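# Place the two closest-weight pistons in the steel tray

## Task

Find the pair of pistons whose weights match most closely, set both inside the steel parts tray, and make sure no other object sits in the tray or hangs above it.

## Robot and tools

Robot: two arms, left_arm and right_arm, mounted on opposite sides of a table. left_arm's base is on the +y side. The names do not tell you which side of a camera image an arm appears on. Each arm ends in a parallel gripper. The fingers point along the gripper's +x axis and close along its y axis. The reported end_effector_position is the midpoint between the fingers, about 3 to 4 cm short of the fingertips. Only the outer 1.5 cm of each pad is flat.

Frame: every position, quaternion and velocity uses one scene frame. The origin is the table centre, +z is up, and the table surface is at z = 0.020 m. Positions are in metres and quaternions are written w first (qw, qx, qy, qz). Reported poses can be a few centimetres wrong, and more so at long reach.

Row format, shared by execute_actions and move: 16 numbers covering both arms, even when only one moves. The order is left_arm x, y, z, qw, qx, qy, qz, opening, then the same eight for right_arm. x, y, z and the quaternion are an absolute gripper pose in the scene frame, not an offset. Opening runs from -1 to 1. +1 is fully open (0.080 m), and empty fingers meet near -0.78. To grip, command roughly 0.08 below the grip_measured value seen at first contact. To keep an arm still, repeat its last reported pose and its intended opening. To keep an orientation fixed, resend the same quaternion each time rather than copying a reading that may have drifted.

execute_actions: "actions" holds one item or none. An empty list is a look: it returns the state with pictures. Give {"rows": [...], "steps": n} to run up to 15 rows, one per 1/30 s step, with n between 4 and 15. The final row repeats if there are fewer rows than steps. A target more than 0.6 m from the arm's last reported position along any gripper axis is refused. Give {"steps": n} alone to wait up to 300 steps, counted from the previous result. "cameras" lists camera names, ["all"] or [].

move: "target" is one row or a list of up to 15 rows. Each gripper follows a straight path to each pose. "speed" is in m/s, from 0.002 to 0.5 with a default of 0.25, and turns are capped at twice that value in rad/s. You can pass one speed or one per target. "blend" is in metres and rounds corners in a list; the default 0 stops at every point. Paths finish together, last at least 0.5 s, and are cut off at 10 s. "blocking": false returns early while the motion continues. Paths do not avoid obstacles or the other arm. Grippers lag behind, and more so when fast. Route around an arm's own base, because passing close to it can flip the shoulder. Opening changes in later targets are applied only when the arm reaches that point.

The result's "move:" line reports how the move ended and which limits acted:
- done: the arm is within 8 mm and 2 degrees of its pose.
- off_target
- moving
- held: a check blocked a step, or the clearance check ended the path.
- blocked: the arm stopped far from its goal, probably against something, and now holds still.
- fault

limits=paced means the command was clipped, and limits=held means steps were withheld. Neither done nor off_target tells you whether there was contact.

wait: "seconds" is 0 to 10. It sends nothing new, and it returns early if the move ends. stop: brakes the current move, while the fingers keep moving. zoom_image: "camera" is one of cam_high, cam_low, cam_left_wrist, cam_right_wrist. "region" is [x0, y0, x1, y1] in pixels, at most 504 by 504, and only works on that camera's latest image. finished_scene: "scene" is the current scene number.

Control behaviour: each step, the commanded pose is clipped to 70 mm and 16 degrees from the measured pose. Damped inverse kinematics then tracks it, favouring position. Friction and gravity can leave the gripper low, short or tilted. Small moves may fail or drift sideways. After every move, check the position and orientation, and correct any tilt. The 4 final steps of each action run after its result is taken.

Result contents: each arm's pose, velocities (left out when joints are "within noise"), Hand target, Joint positions (the last value is the opening in metres) and grip_measured. Joint torques include the arm's own weight. External joint torques estimate outside load, and they read lower when pushed toward larger joint values. Wrist depth gives a 7x7 grid of distances in mm per wrist camera, valid from 70 to 1000. "-" means no valid value. Transparent objects do not show.

Camera image sizes are all 896x504, and intrinsics are supplied:
- cam_high: fx=fy=410.427
- cam_low: 601.949
- cam_left_wrist: 464.253
- cam_right_wrist: 434.246

Hazards:
- Objects falling off the table, or left off it, fail the task.
- Do not drop parts or let go of anything still in motion.
- Avoid slamming, fast impacts and pressing deep past contact.
- Keep the arms and grippers from colliding with each other. The clearance check will not prevent gripper-to-gripper contact.
- Contact torque at a joint limit stops that arm for 10 s. The limits in N m are waist 17.6, shoulder 21.8, elbow 21.7, wrist pitch 5.74, wrist yaw 5.72, wrist roll 5.36, and a carried load counts toward them.
- Motors heat up while holding loads, reaching far or pushing against something. A MOTOR HOT line appears at 50 °C, and at 95 °C the arm is halted or even goes limp.
- Parts in the gripper may be tugged now and then.

Weight is not displayed. Judge each piston's weight from the load change in joint torques while lifting it.

Joint ranges in rad:
- waist: ±3.054
- shoulder: 0 to 3.142
- elbow: 0 to 2.356
- wrist pitch: ±1.571
- wrist yaw: ±1.571
- wrist roll: ±3.142

Each tool is called after "Emit:" as name([rows], argument=value, ...), one row to a line, values as JSON.

## Session

Emit:
execute_actions(actions=[], cameras=["all"])

Scene clock: 0.00 s of 12600.00 s.
left_arm: end_effector_position=(-0.0132, +0.2409, +0.3482) grip_measured=+1.000 end_effector_quat_wxyz=(+0.626, +0.300, +0.417, -0.588) | right_arm: end_effector_position=(-0.2301, -0.2422, +0.2348) grip_measured=+1.000 end_effector_quat_wxyz=(+0.402, -0.573, +0.254, +0.667)
Joint positions: left_arm=[0.039 1.17 1.583 -1.477 0.054 -0.141 0.08] | right_arm=[0.852 1.533 1.455 -1.313 0.173 0.241 0.08]
Joint velocities: within noise
Joint torques (N m): no reading
External joint torques (N m): no reading
Heat: left arm: hottest wrist roll 40 °C (+0.0 °C/min); right arm: hottest wrist yaw 38 °C (+0.0 °C/min).
Wrist depth (mm): cam_left_wrist=[392 412 432 444 463 496 - / 332 340 420 440 457 483 - / 324 333 409 423 445 471 - / 316 328 401 411 440 415 - / 312 339 392 411 429 448 - / - - 387 394 416 87 - / - - 379 395 408 - -] | cam_right_wrist=[911 924 261 271 283 289 303 / 927 261 268 277 289 295 311 / 948 263 273 283 295 307 305 / 947 267 276 289 303 315 330 / 266 272 283 296 308 317 338 / 262 - 293 303 313 90 - / - - 296 310 323 - -]
Hand target: left_arm -0.0132, +0.2410, +0.3482; +0.626, +0.299, +0.417, -0.588 | right_arm -0.2302, -0.2421, +0.2360; -0.403, +0.571, -0.254, -0.669

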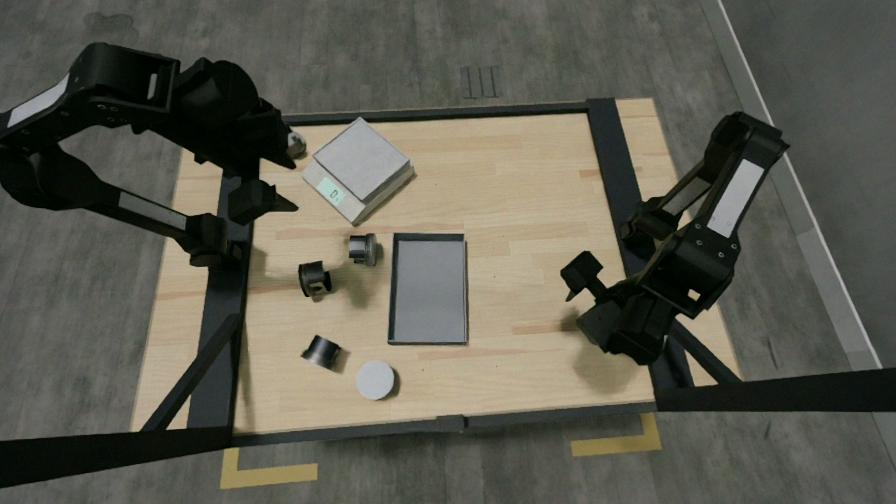

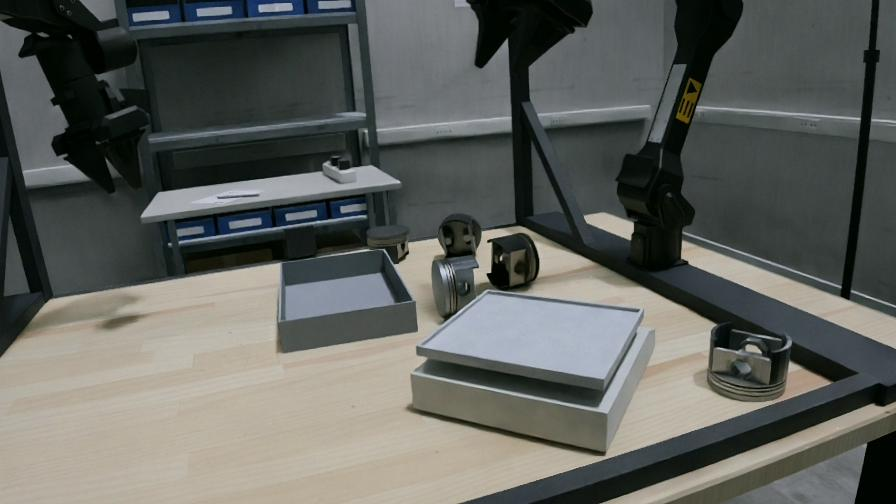

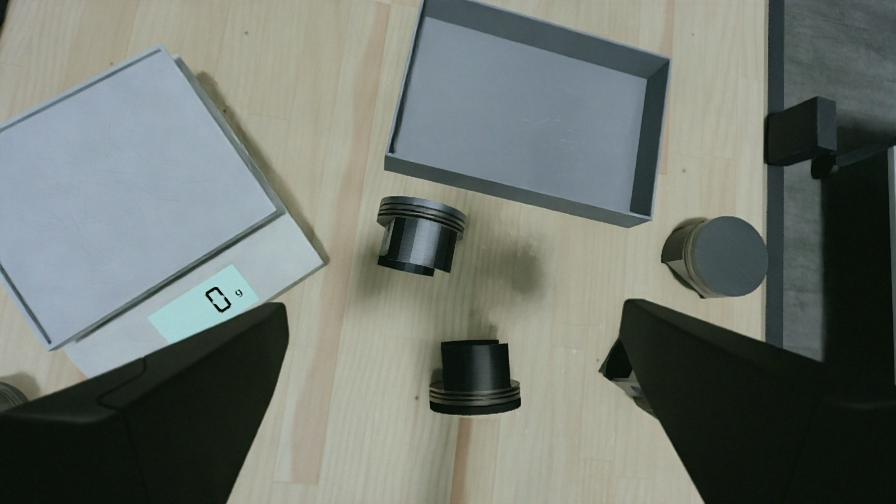

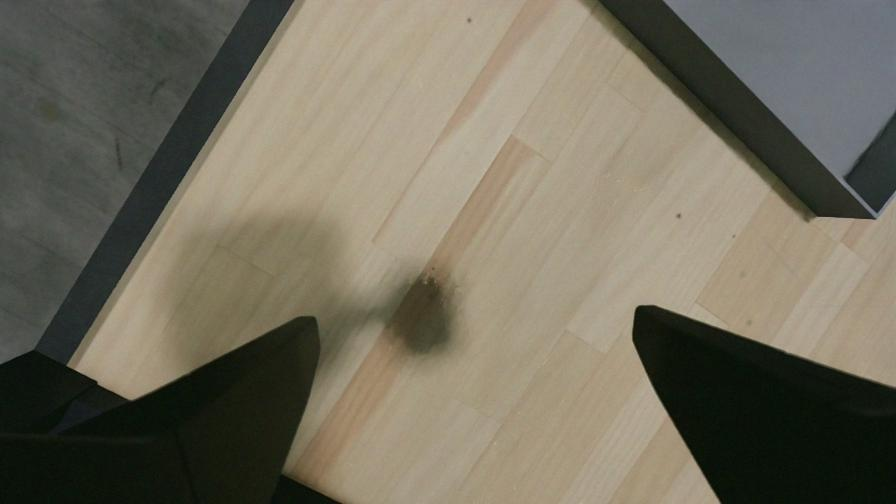

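Emit:
zoom_image(camera="cam_high", region=[220, 100, 500, 430])

Emit:
zoom_image(camera="cam_low", region=[340, 190, 820, 460])

Emit:
zoom_image(camera="cam_left_wrist", region=[340, 150, 800, 450])

Scaled by 1.527.

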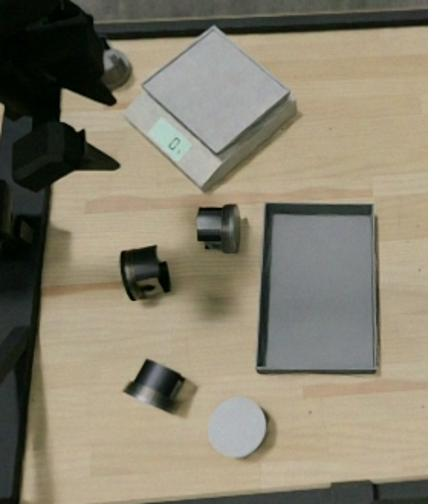

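Scaled by 1.050.

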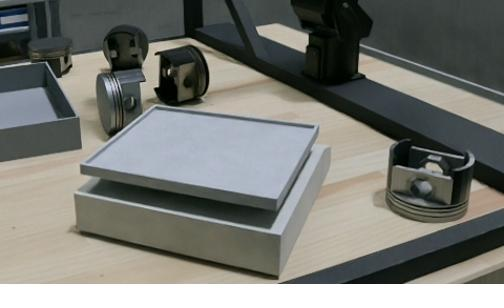

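Scaled by 1.096.

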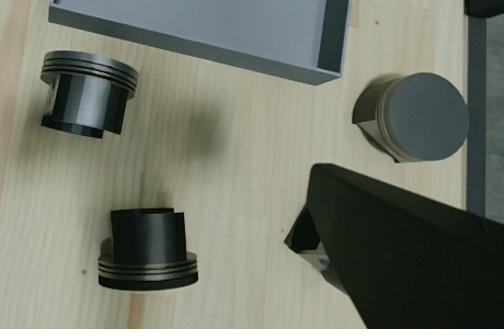

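Emit:
move(target=[-0.016, 0.18, 0.24, 0.5, 0.5, 0.5, -0.5, 1, -0.2301, -0.2422, 0.2348, 0.402, -0.573, 0.254, 0.667, 1])

Scene clock: 3.93 s of 12600.00 s.
left_arm: end_effector_position=(-0.0154, +0.1818, +0.2400) grip_measured=+1.000 end_effector_quat_wxyz=(+0.502, +0.497, +0.502, -0.499) | right_arm: end_effector_position=(-0.2301, -0.2422, +0.2348) grip_measured=+1.000 end_effector_quat_wxyz=(+0.402, -0.573, +0.254, +0.667)
Joint positions: left_arm=[-0.003 1.628 1.596 -1.537 0.003 -0.016 0.08] | right_arm=[0.852 1.533 1.455 -1.313 0.173 0.241 0.08]
Joint velocities: within noise
Joint torques (N m): left_arm=[-0.41 -4.38 6.38 0.29 -0.11 0.16] | right_arm=[0 -5.75 5.16 0.92 0.1 0.05]
External joint torques (N m): left_arm=[-0.39 1.72 0.73 -0.06 -0.11 0.16] | right_arm=[-0.03 -0.34 -0.55 0.3 -0.01 0.04]
Heat: left arm: hottest wrist roll 40 °C (+0.0 °C/min); right arm: hottest wrist yaw 38 °C (+0.0 °C/min).
Wrist depth (mm): cam_left_wrist=[196 247 253 258 260 259 257 / 203 224 269 213 275 277 278 / 215 222 277 220 290 293 298 / 228 258 299 300 306 310 299 / 267 273 315 321 249 322 257 / - - 341 343 349 87 - / - - 355 362 365 - -] | cam_right_wrist=[895 922 262 273 281 291 304 / 919 262 266 278 288 295 312 / 942 261 274 283 294 307 306 / 945 268 278 289 303 317 331 / 266 273 284 297 305 319 338 / 263 - 292 303 317 90 - / - - 297 310 324 - -]
Hand target: left_arm -0.0160, +0.1800, +0.2400; +0.500, +0.500, +0.500, -0.500 | right_arm -0.2301, -0.2422, +0.2348; -0.402, +0.573, -0.254, -0.667
Off the commanded pose: left_arm 0.002 m, 0 deg | right_arm 0.000 m, 0 deg.
Kept back: nothing.
move: done

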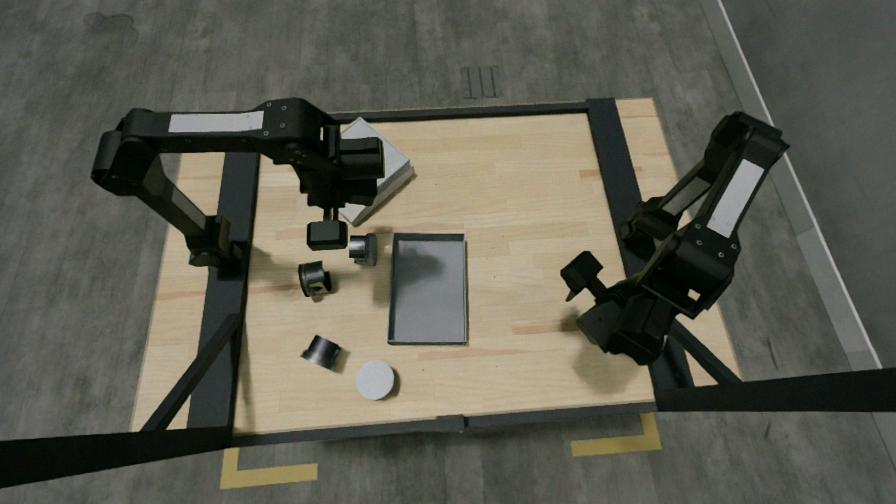

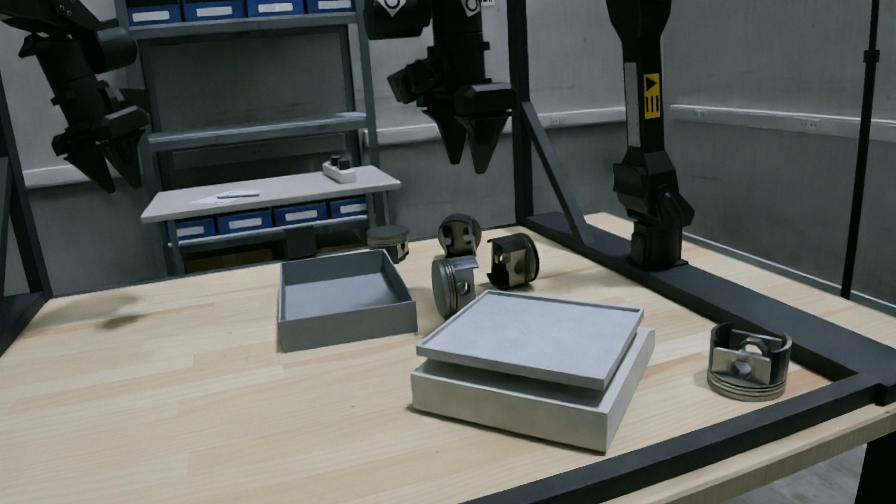

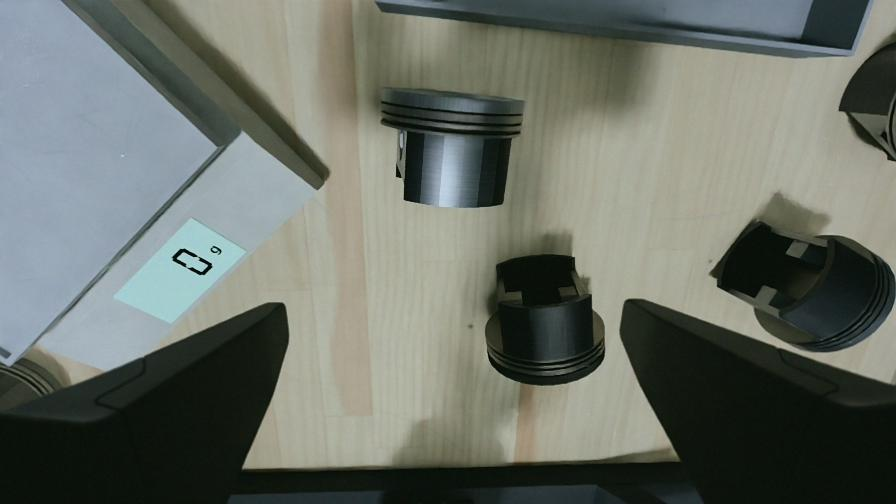

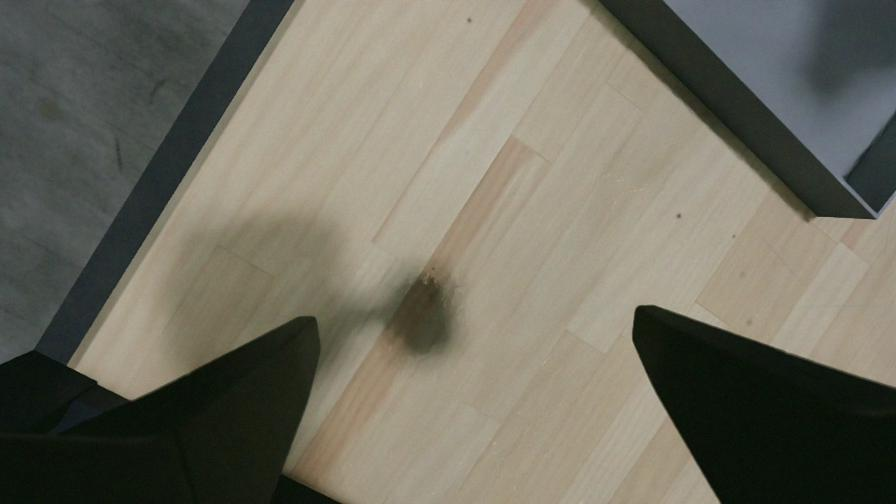

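Emit:
move(target=[-0.018, 0.180, 0.13, 0.5, 0.5, 0.5, -0.5, 1, -0.2301, -0.2422, 0.2348, 0.402, -0.573, 0.254, 0.667, 1], speed=0.15, cameras=["cam_left_wrist", "cam_low"])

Scene clock: 5.47 s of 12600.00 s.
left_arm: end_effector_position=(-0.0173, +0.1774, +0.1348) grip_measured=+1.000 end_effector_quat_wxyz=(+0.504, +0.495, +0.497, -0.505) | right_arm: end_effector_position=(-0.2301, -0.2422, +0.2348) grip_measured=+1.000 end_effector_quat_wxyz=(+0.402, -0.573, +0.254, +0.667)
Joint positions: left_arm=[-0.01 1.633 1.181 -1.102 0.003 -0.016 0.08] | right_arm=[0.852 1.533 1.455 -1.313 0.173 0.241 0.08]
Joint velocities: within noise
Joint torques (N m): left_arm=[-0.4 -4.5 4.33 0.5 -0.11 -0.09] | right_arm=[-0.08 -5.79 5.28 0.91 0.12 0.04]
External joint torques (N m): left_arm=[-0.41 1.71 -1.4 0.11 -0.11 -0.09] | right_arm=[-0.08 -0.45 -0.34 0.32 0 0.04]
Heat: left arm: hottest wrist roll 40 °C (+0.0 °C/min); right arm: hottest wrist yaw 38 °C (+0.0 °C/min).
Wrist depth (mm): cam_left_wrist=[156 159 160 162 164 166 163 / 160 166 167 167 171 176 178 / 137 172 176 109 180 184 187 / 143 153 187 114 188 194 198 / 155 159 198 203 202 205 211 / - - 210 214 211 87 - / - - 225 230 173 - -] | cam_right_wrist=[907 920 261 271 282 291 304 / 909 261 266 277 290 295 313 / 929 262 273 284 295 308 304 / 951 267 278 289 302 316 331 / 266 271 286 296 307 316 338 / 262 - 293 301 314 90 - / - - 297 310 323 - -]
Hand target: left_arm -0.0180, +0.1800, +0.1301; +0.500, +0.500, +0.500, -0.500 | right_arm -0.2301, -0.2422, +0.2348; -0.402, +0.573, -0.254, -0.667
Off the commanded pose: left_arm 0.005 m, 1 deg | right_arm 0.000 m, 0 deg.
Kept back: nothing.
move: done
Images, in order (width x height): cam_low 896x504, cam_left_wrist 896x504.

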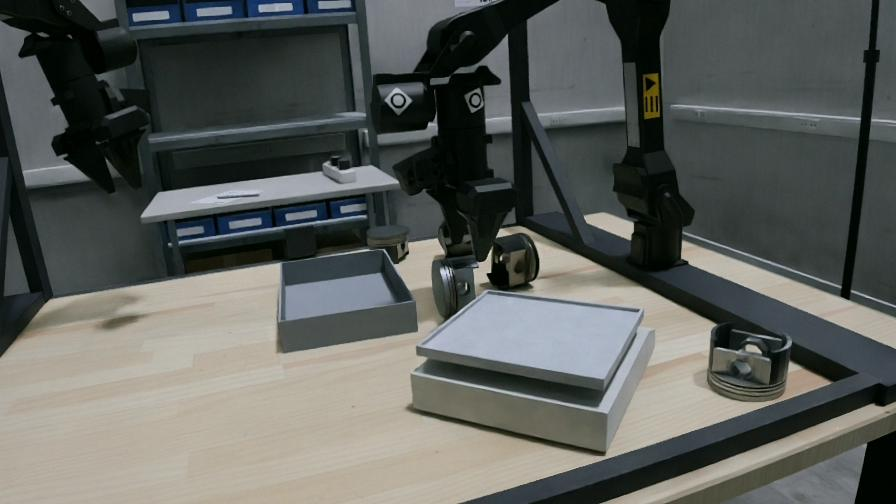

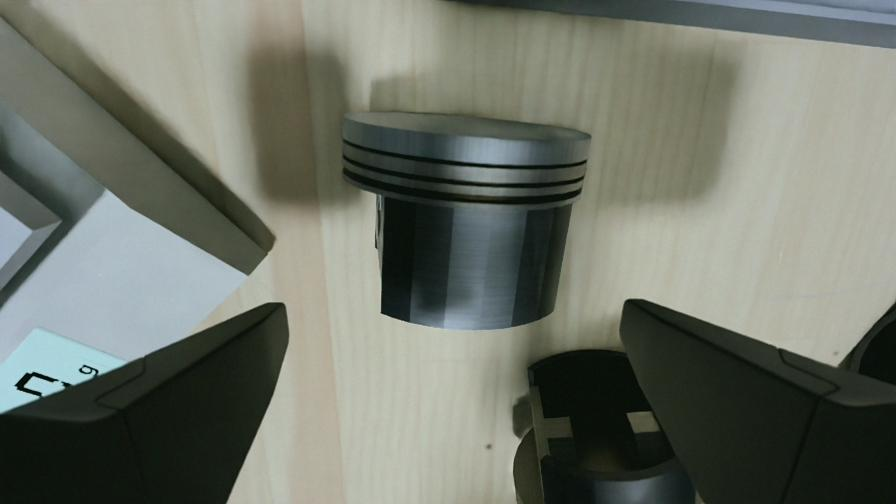

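Emit:
move(target=[-0.022, 0.177, 0.080, 0.4845, 0.515, 0.4845, -0.515, 1, -0.2301, -0.2422, 0.2348, 0.402, -0.573, 0.254, 0.667, 1], speed=0.1, cameras=["cam_left_wrist", "cam_low"])

Scene clock: 6.80 s of 12600.00 s.
left_arm: end_effector_position=(-0.0214, +0.1739, +0.0847) grip_measured=+1.000 end_effector_quat_wxyz=(+0.490, +0.508, +0.483, -0.518) | right_arm: end_effector_position=(-0.2301, -0.2422, +0.2348) grip_measured=+1.000 end_effector_quat_wxyz=(+0.402, -0.573, +0.254, +0.667)
Joint positions: left_arm=[-0.024 1.707 1.053 -0.901 0.003 0.024 0.08] | right_arm=[0.852 1.533 1.455 -1.313 0.173 0.241 0.08]
Joint velocities: within noise
Joint torques (N m): left_arm=[-0.41 -4.52 4.06 0.51 -0.1 0.14] | right_arm=[-0.02 -5.67 5.35 0.91 0.15 0.01]
External joint torques (N m): left_arm=[-0.41 1.88 -1.28 0.13 -0.1 0.14] | right_arm=[-0.04 -0.16 -0.37 0.31 0.04 0]
Heat: left arm: hottest wrist roll 40 °C (+0.0 °C/min); right arm: hottest wrist yaw 38 °C (+0.0 °C/min).
Wrist depth (mm): cam_left_wrist=[112 113 115 116 118 119 121 / 118 119 120 121 124 125 127 / 124 125 - - 90 132 134 / 128 133 - - - 140 142 / 114 137 - - - 146 150 / - - - - - 87 - / - - 163 - 163 - -] | cam_right_wrist=[901 932 262 272 281 290 304 / 942 261 266 276 286 296 313 / 934 263 273 283 294 305 305 / 957 268 280 289 301 314 332 / 264 272 286 295 307 318 339 / 262 - 292 302 315 90 - / - - 297 307 321 - -]
Hand target: left_arm -0.0220, +0.1770, +0.0801; +0.485, +0.515, +0.484, -0.515 | right_arm -0.2301, -0.2422, +0.2348; -0.402, +0.573, -0.254, -0.667
Off the commanded pose: left_arm 0.006 m, 1 deg | right_arm 0.000 m, 0 deg.
Kept back: nothing.
move: done
Images, in order (width x height): cam_low 896x504, cam_left_wrist 896x504.

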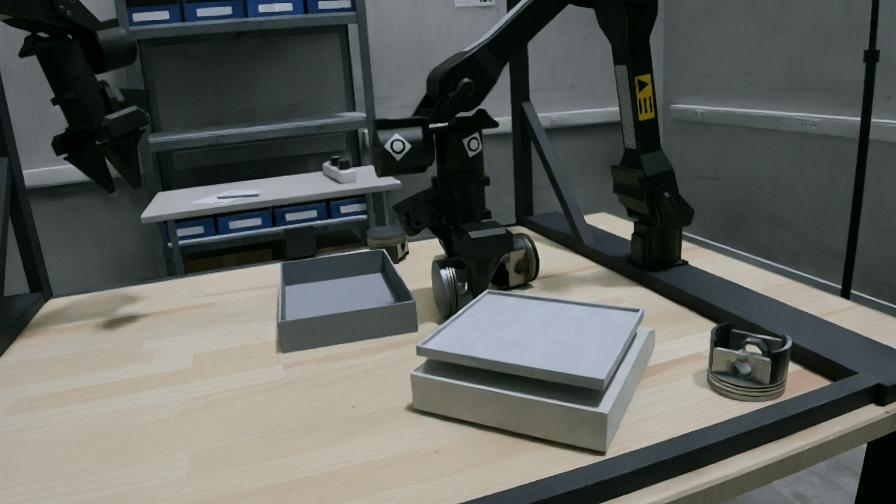

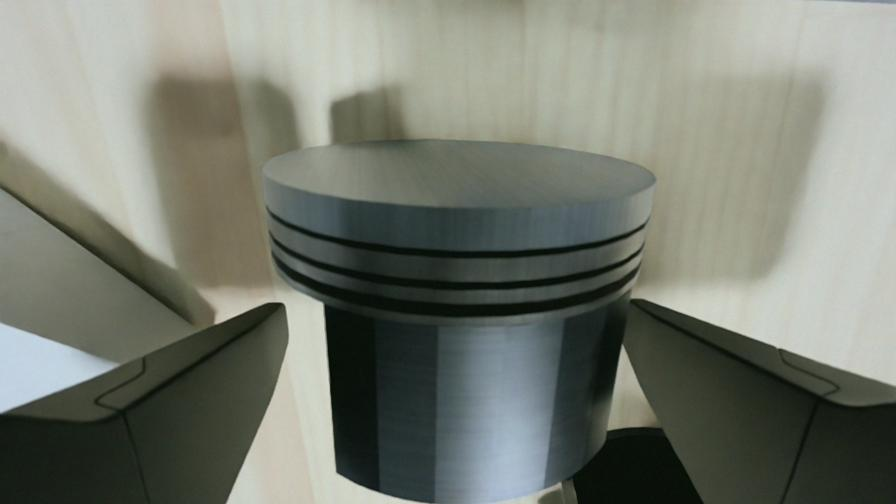

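Emit:
move([
  [-0.0225, 0.181, 0.080, 0.4845, 0.515, 0.4845, -0.515, 1, -0.2301, -0.2422, 0.2348, 0.402, -0.573, 0.254, 0.667, 1],
  [-0.0225, 0.181, 0.080, 0.4845, 0.515, 0.4845, -0.515, 0.2, -0.2301, -0.2422, 0.2348, 0.402, -0.573, 0.254, 0.667, 1],
], speed=0.1, cameras=["cam_left_wrist", "cam_low"])

Scene clock: 8.23 s of 12600.00 s.
left_arm: end_effector_position=(-0.0218, +0.1783, +0.0812) grip_measured=+0.304 end_effector_quat_wxyz=(+0.487, +0.512, +0.485, -0.515) | right_arm: end_effector_position=(-0.2301, -0.2422, +0.2348) grip_measured=+1.000 end_effector_quat_wxyz=(+0.402, -0.573, +0.254, +0.667)
Joint positions: left_arm=[-0.026 1.706 1.037 -0.898 0.001 0.024 0.049] | right_arm=[0.852 1.533 1.455 -1.313 0.173 0.241 0.08]
Joint velocities: within noise
Joint torques (N m): left_arm=[-0.38 -6.02 3.9 0.49 -0.04 0.07] | right_arm=[0.09 -5.69 5.3 0.88 0.12 0.01]
External joint torques (N m): left_arm=[-0.36 0.4 -1.47 0.12 -0.04 0.07] | right_arm=[0.1 -0.35 -0.38 0.25 0 0.01]
Heat: left arm: hottest wrist roll 40 °C (+0.0 °C/min); right arm: hottest wrist yaw 38 °C (+0.0 °C/min).
Wrist depth (mm): cam_left_wrist=[109 109 111 113 114 115 116 / - 116 116 117 119 122 123 / 121 122 - - - 128 131 / 125 129 - - - 137 138 / 110 134 - - - 145 147 / - - - - - - 155 / - - - - - - -] | cam_right_wrist=[906 916 262 272 281 291 303 / 922 262 267 277 287 295 311 / 932 263 272 285 294 308 304 / 940 270 279 289 302 316 330 / 265 270 285 296 308 318 338 / 262 - 292 302 314 90 - / - - 295 310 324 - -]
Hand target: left_arm -0.0225, +0.1810, +0.0800; +0.484, +0.515, +0.485, -0.515 | right_arm -0.2301, -0.2422, +0.2348; -0.402, +0.573, -0.254, -0.667
Off the commanded pose: left_arm 0.003 m, 0 deg | right_arm 0.000 m, 0 deg.
Kept back: nothing.
move: done
Images, in order (width x height): cam_low 896x504, cam_left_wrist 896x504.

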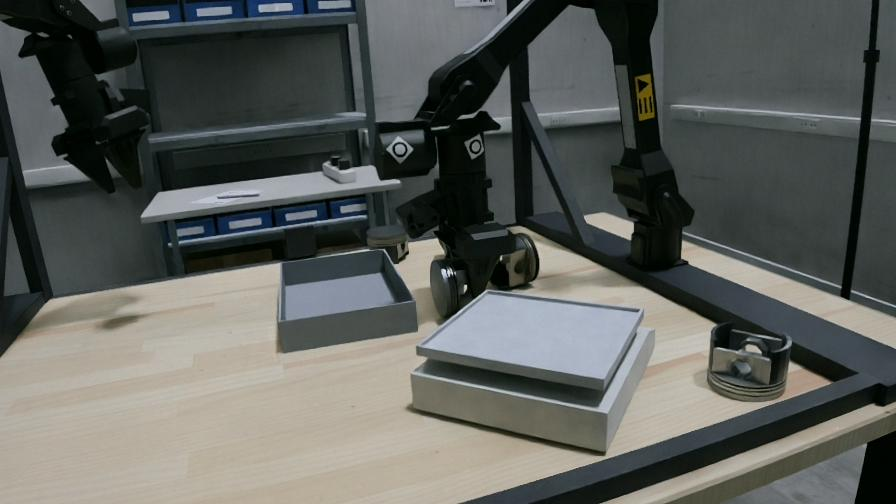

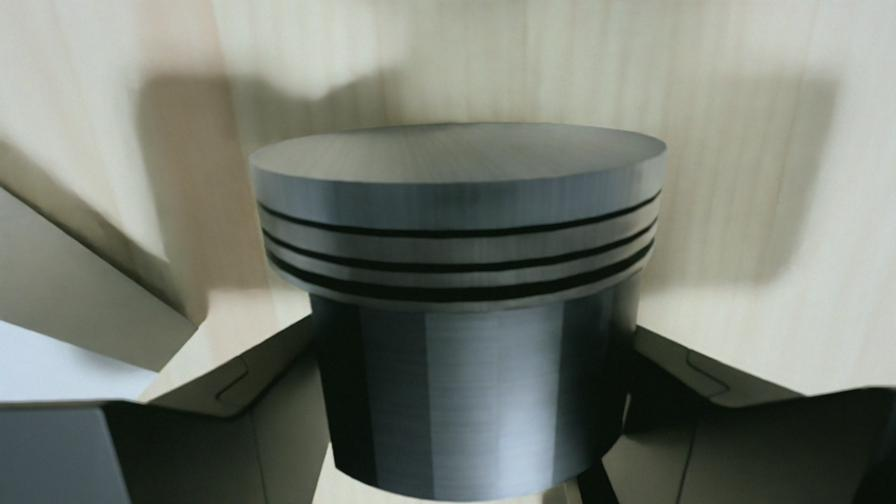

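Emit:
move([
  [-0.0225, 0.179, 0.18, 0.4845, 0.515, 0.4845, -0.515, 0.2, -0.2301, -0.2422, 0.2348, 0.402, -0.573, 0.254, 0.667, 1],
  [0.15, 0.172, 0.19, 0.4845, 0.515, 0.4845, -0.515, 0.2, -0.2301, -0.2422, 0.2348, 0.402, -0.573, 0.254, 0.667, 1],
], speed=0.18, blend=0.03)

Scene clock: 11.07 s of 12600.00 s.
left_arm: end_effector_position=(+0.1487, +0.1749, +0.1885) grip_measured=+0.304 end_effector_quat_wxyz=(+0.484, +0.515, +0.488, -0.513) | right_arm: end_effector_position=(-0.2301, -0.2422, +0.2348) grip_measured=+1.000 end_effector_quat_wxyz=(+0.402, -0.573, +0.254, +0.667)
Joint positions: left_arm=[0.513 1.801 1.589 -1.365 -0.002 0.564 0.049] | right_arm=[0.852 1.533 1.455 -1.313 0.173 0.241 0.08]
Joint velocities: within noise
Joint torques (N m): left_arm=[-0.08 -5.94 7.04 0.28 0.09 0.16] | right_arm=[0.02 -5.78 5.32 0.91 0.17 -0.01]
External joint torques (N m): left_arm=[-0.07 1.63 1.3 -0.03 0.07 0.16] | right_arm=[0 -0.36 -0.36 0.31 0.06 -0.01]
Heat: left arm: hottest wrist roll 40 °C (+0.0 °C/min); right arm: hottest wrist yaw 38 °C (+0.0 °C/min).
Wrist depth (mm): cam_left_wrist=[197 146 149 153 211 215 217 / 154 155 156 159 218 226 229 / 161 163 - - - 240 244 / 170 174 - - - 255 259 / 240 181 - - - 271 261 / 241 - - - - - 243 / - - - - - - -] | cam_right_wrist=[886 930 262 272 282 291 303 / 929 261 267 277 288 295 312 / 949 263 274 282 295 308 307 / 945 267 277 289 303 315 330 / 264 272 285 294 307 318 338 / 262 - 293 303 314 90 - / - - 296 310 323 - -]
Hand target: left_arm +0.1500, +0.1720, +0.1900; +0.485, +0.515, +0.484, -0.515 | right_arm -0.2301, -0.2422, +0.2348; -0.402, +0.573, -0.254, -0.667
Off the commanded pose: left_arm 0.003 m, 0 deg | right_arm 0.000 m, 0 deg.
Kept back: nothing.
move: done

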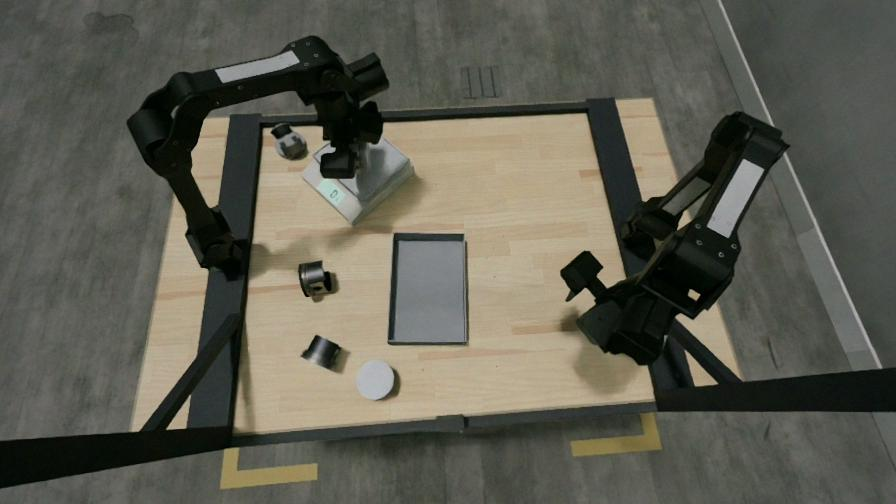

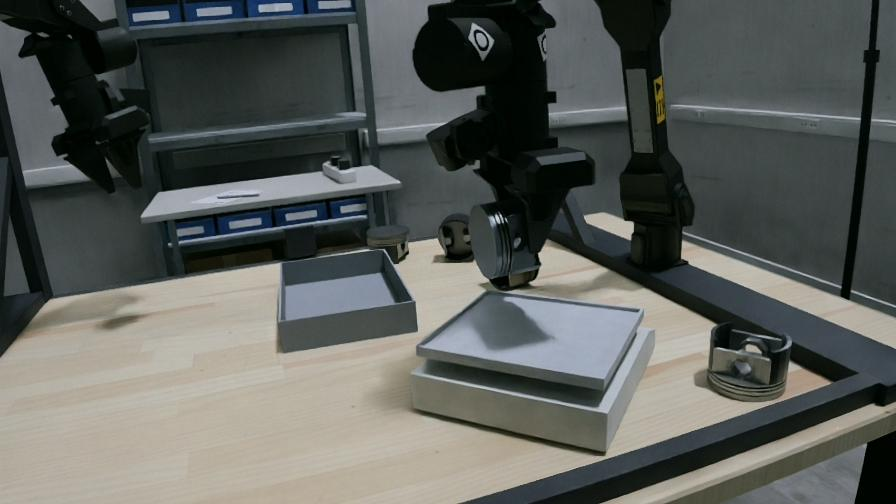

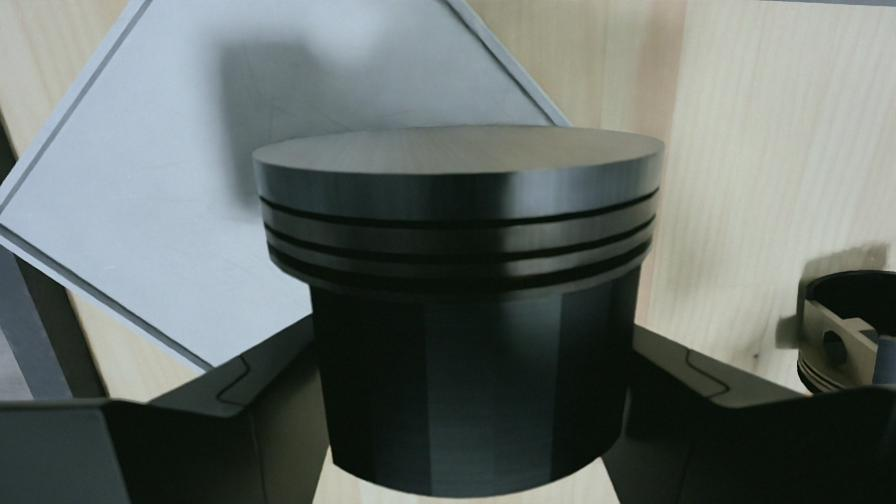

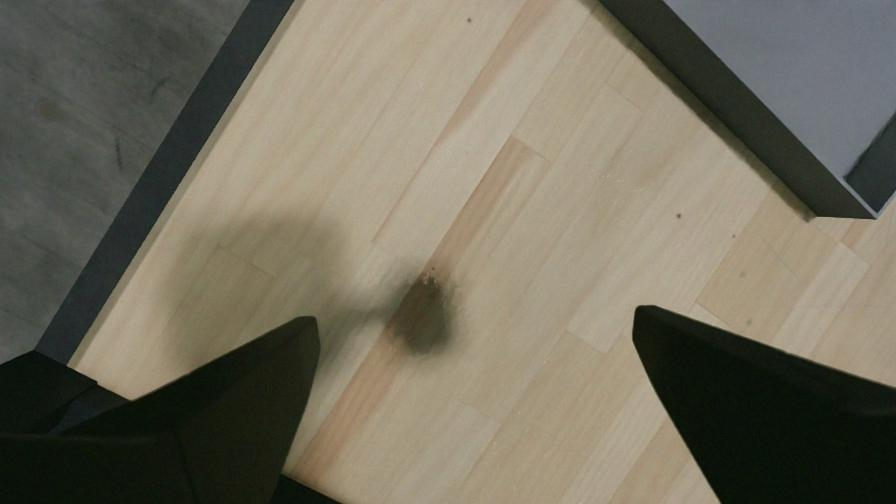

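Emit:
zoom_image(camera="cam_high", region=[250, 100, 450, 240])

Emit:
zoom_image(camera="cam_left_wrist", region=[0, 0, 504, 504])

Scaled by 2.520.

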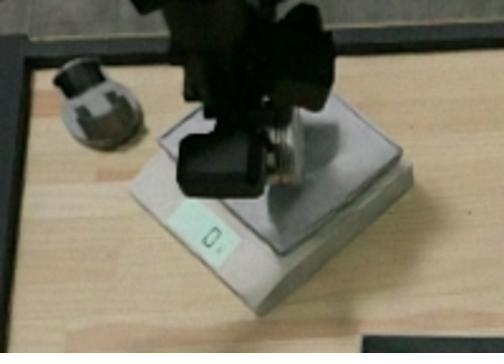

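Scaled by 1.000.

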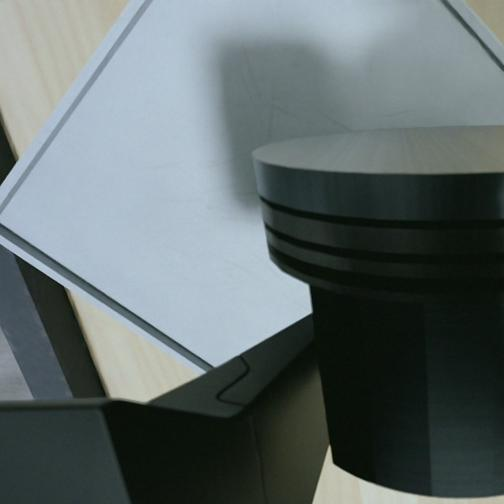

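Emit:
move([
  [0.195, 0.183, 0.18, 0.4845, 0.515, 0.4845, -0.515, 0.2, -0.2301, -0.2422, 0.2348, 0.402, -0.573, 0.254, 0.667, 1],
  [0.195, 0.183, 0.149, 0.4845, 0.515, 0.4845, -0.515, 0.2, -0.2301, -0.2422, 0.2348, 0.402, -0.573, 0.254, 0.667, 1],
], speed=[0.15,0.08])

Scene clock: 13.97 s of 12600.00 s.
left_arm: end_effector_position=(+0.1960, +0.1825, +0.1520) grip_measured=+0.304 end_effector_quat_wxyz=(+0.489, +0.514, +0.483, -0.514) | right_arm: end_effector_position=(-0.2301, -0.2422, +0.2348) grip_measured=+1.000 end_effector_quat_wxyz=(+0.402, -0.573, +0.254, +0.667)
Joint positions: left_arm=[0.642 1.869 1.531 -1.224 -0.001 0.693 0.049] | right_arm=[0.852 1.533 1.455 -1.313 0.173 0.241 0.08]
Joint velocities: within noise
Joint torques (N m): left_arm=[-0.07 -6.69 4.82 0.5 0.1 0.15] | right_arm=[0.11 -5.67 5.14 0.88 0.09 0.02]
External joint torques (N m): left_arm=[-0.08 1.34 -0.92 0.14 0.06 0.15] | right_arm=[0.11 -0.25 -0.54 0.28 -0.02 0.01]
Heat: left arm: hottest wrist roll 40 °C (+0.0 °C/min); right arm: hottest wrist yaw 38 °C (+0.0 °C/min).
Wrist depth (mm): cam_left_wrist=[169 115 118 118 119 123 182 / 175 122 122 124 125 128 191 / - 129 - - - 135 202 / 133 135 - - - 144 216 / 190 142 - - - 224 231 / 198 - - - - - 241 / - - - - - - -] | cam_right_wrist=[912 934 261 272 281 291 302 / 909 260 267 276 289 296 311 / 934 263 274 284 295 308 305 / 947 268 278 290 304 315 330 / 266 272 284 296 306 319 338 / 262 - 293 303 314 90 - / - - 296 309 324 - -]
Hand target: left_arm +0.1951, +0.1830, +0.1490; +0.485, +0.515, +0.485, -0.515 | right_arm -0.2301, -0.2422, +0.2348; -0.402, +0.573, -0.254, -0.667
Off the commanded pose: left_arm 0.003 m, 1 deg | right_arm 0.000 m, 0 deg.
Kept back: nothing.
move: done

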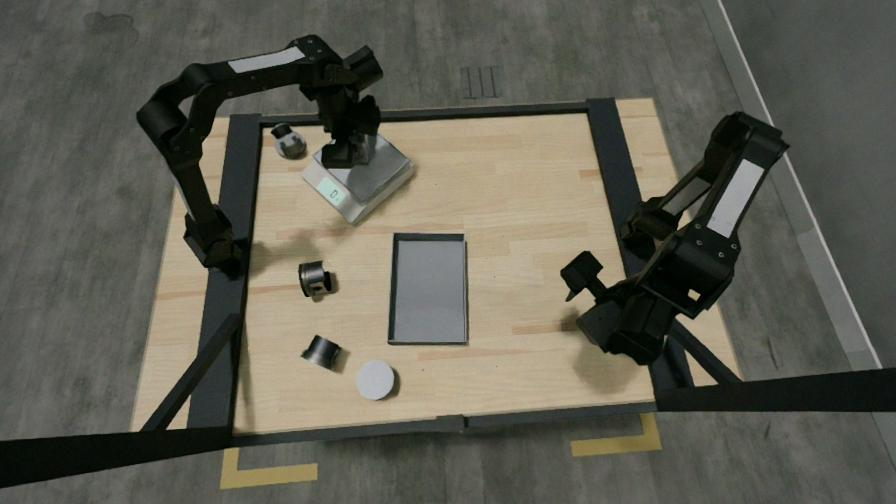

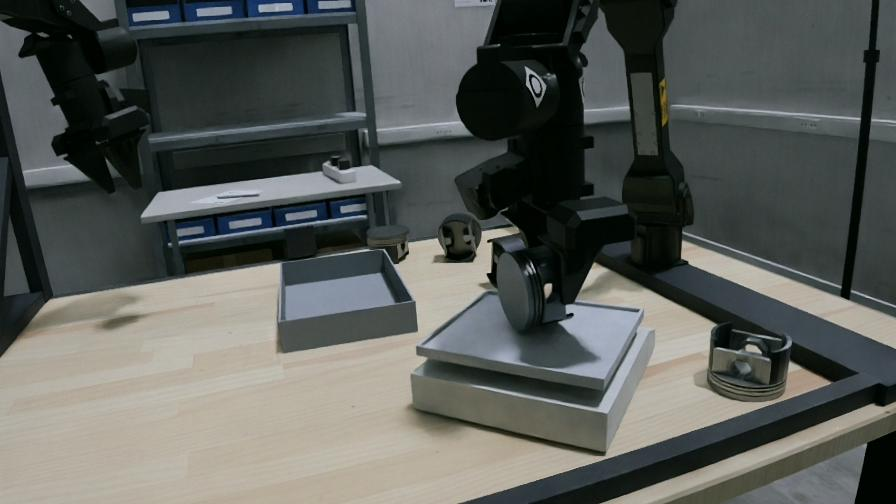

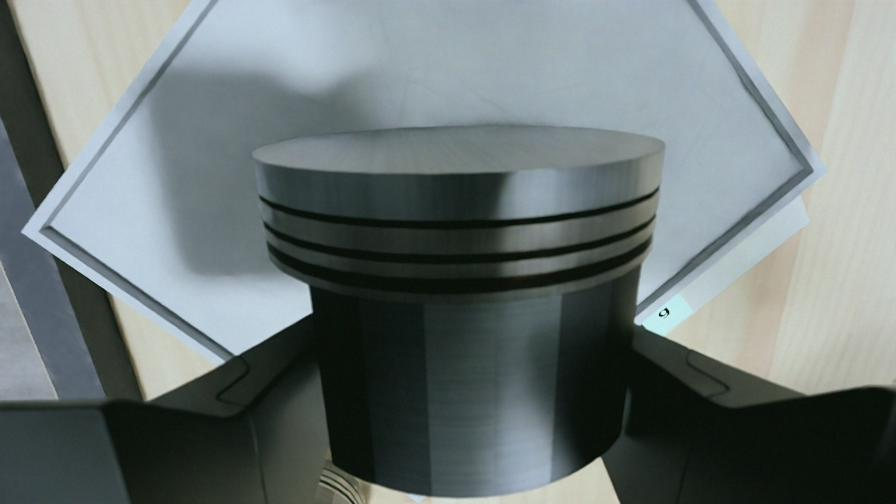

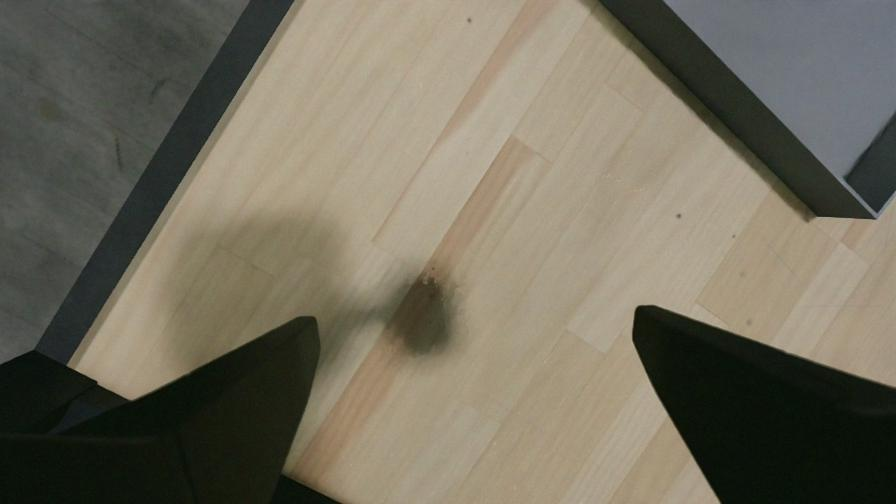

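Emit:
move(target=[0.195, 0.183, 0.141, 0.4845, 0.515, 0.4845, -0.515, 0.2, -0.2301, -0.2422, 0.2348, 0.402, -0.573, 0.254, 0.667, 1], speed=0.04, cameras=["cam_high","cam_low"])

Emit:
zoom_image(camera="cam_low", region=[400, 200, 680, 460])

Emit:
zoom_image(camera="cam_high", region=[290, 120, 430, 240])

Scene clock: 14.90 s of 12600.00 s.
left_arm: end_effector_position=(+0.1962, +0.1822, +0.1458) grip_measured=+0.304 end_effector_quat_wxyz=(+0.490, +0.514, +0.481, -0.514) | right_arm: end_effector_position=(-0.2301, -0.2422, +0.2348) grip_measured=+1.000 end_effector_quat_wxyz=(+0.402, -0.573, +0.254, +0.667)
Joint positions: left_arm=[0.642 1.869 1.506 -1.194 -0.001 0.693 0.049] | right_arm=[0.852 1.533 1.455 -1.313 0.173 0.241 0.08]
Joint velocities: within noise
Joint torques (N m): left_arm=[-0.11 -6.3 4.54 0.6 0.09 0.14] | right_arm=[-0.04 -5.85 5.17 0.92 0.11 -0.02]
External joint torques (N m): left_arm=[-0.02 1.75 -1.22 0.23 0.06 0.14] | right_arm=[-0.04 -0.47 -0.47 0.33 -0.01 -0.02]
Heat: left arm: hottest wrist roll 40 °C (+0.0 °C/min); right arm: hottest wrist yaw 38 °C (+0.0 °C/min).
Wrist depth (mm): cam_left_wrist=[164 112 111 - 115 116 176 / 169 117 118 118 118 123 185 / 123 123 - - - 130 193 / 128 128 - - - 138 207 / 187 136 - - - 215 221 / 192 - - - - - 231 / - - - - - - -] | cam_right_wrist=[910 937 261 271 280 290 303 / 922 261 268 278 288 296 314 / 940 263 273 284 295 307 306 / 942 267 277 290 301 315 331 / 266 271 285 297 308 317 340 / 261 - 292 303 314 90 - / - - 297 309 324 - -]
Hand target: left_arm +0.1951, +0.1830, +0.1411; +0.485, +0.515, +0.484, -0.515 | right_arm -0.2301, -0.2422, +0.2348; -0.402, +0.573, -0.254, -0.667
Off the commanded pose: left_arm 0.005 m, 1 deg | right_arm 0.000 m, 0 deg.
Kept back: nothing.
move: done
Images, in order (width x height): cam_high 896x504, cam_low 896x504.

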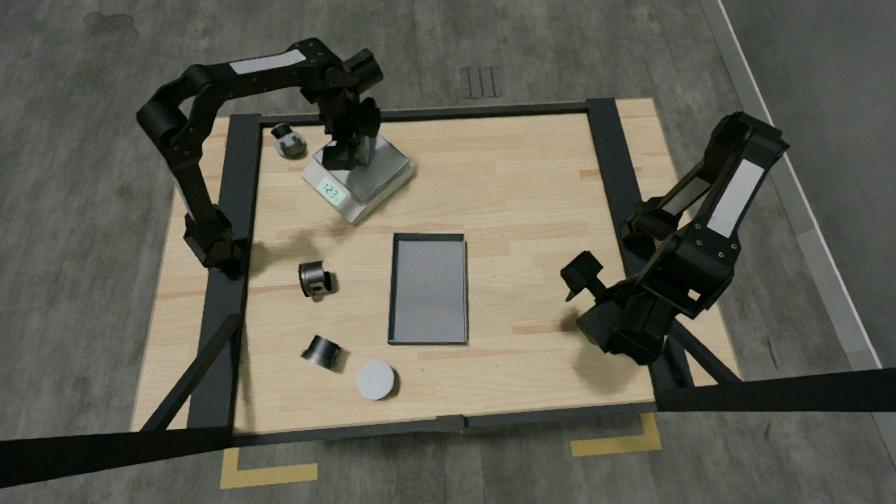

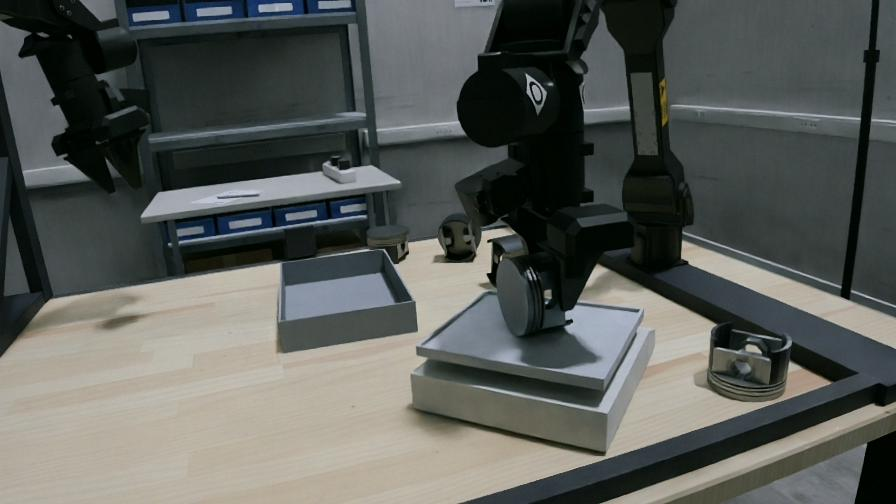

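Scaled by 1.800.

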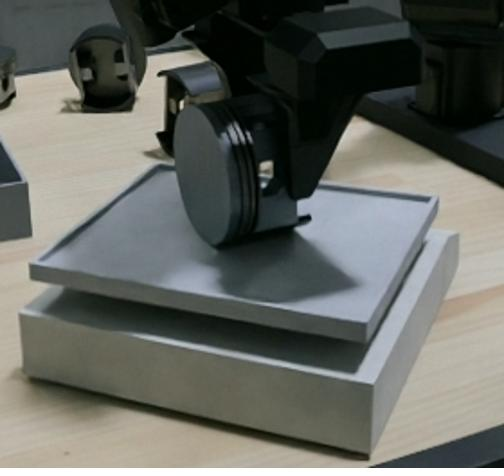

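Scaled by 3.600.

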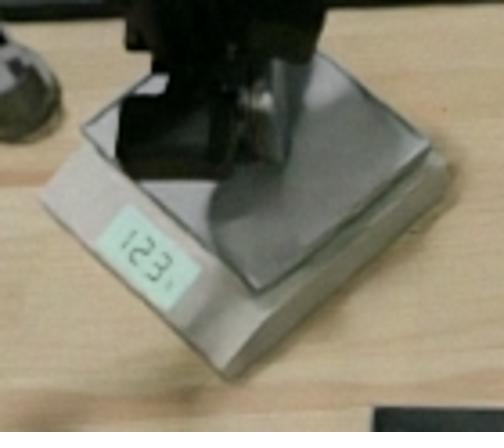

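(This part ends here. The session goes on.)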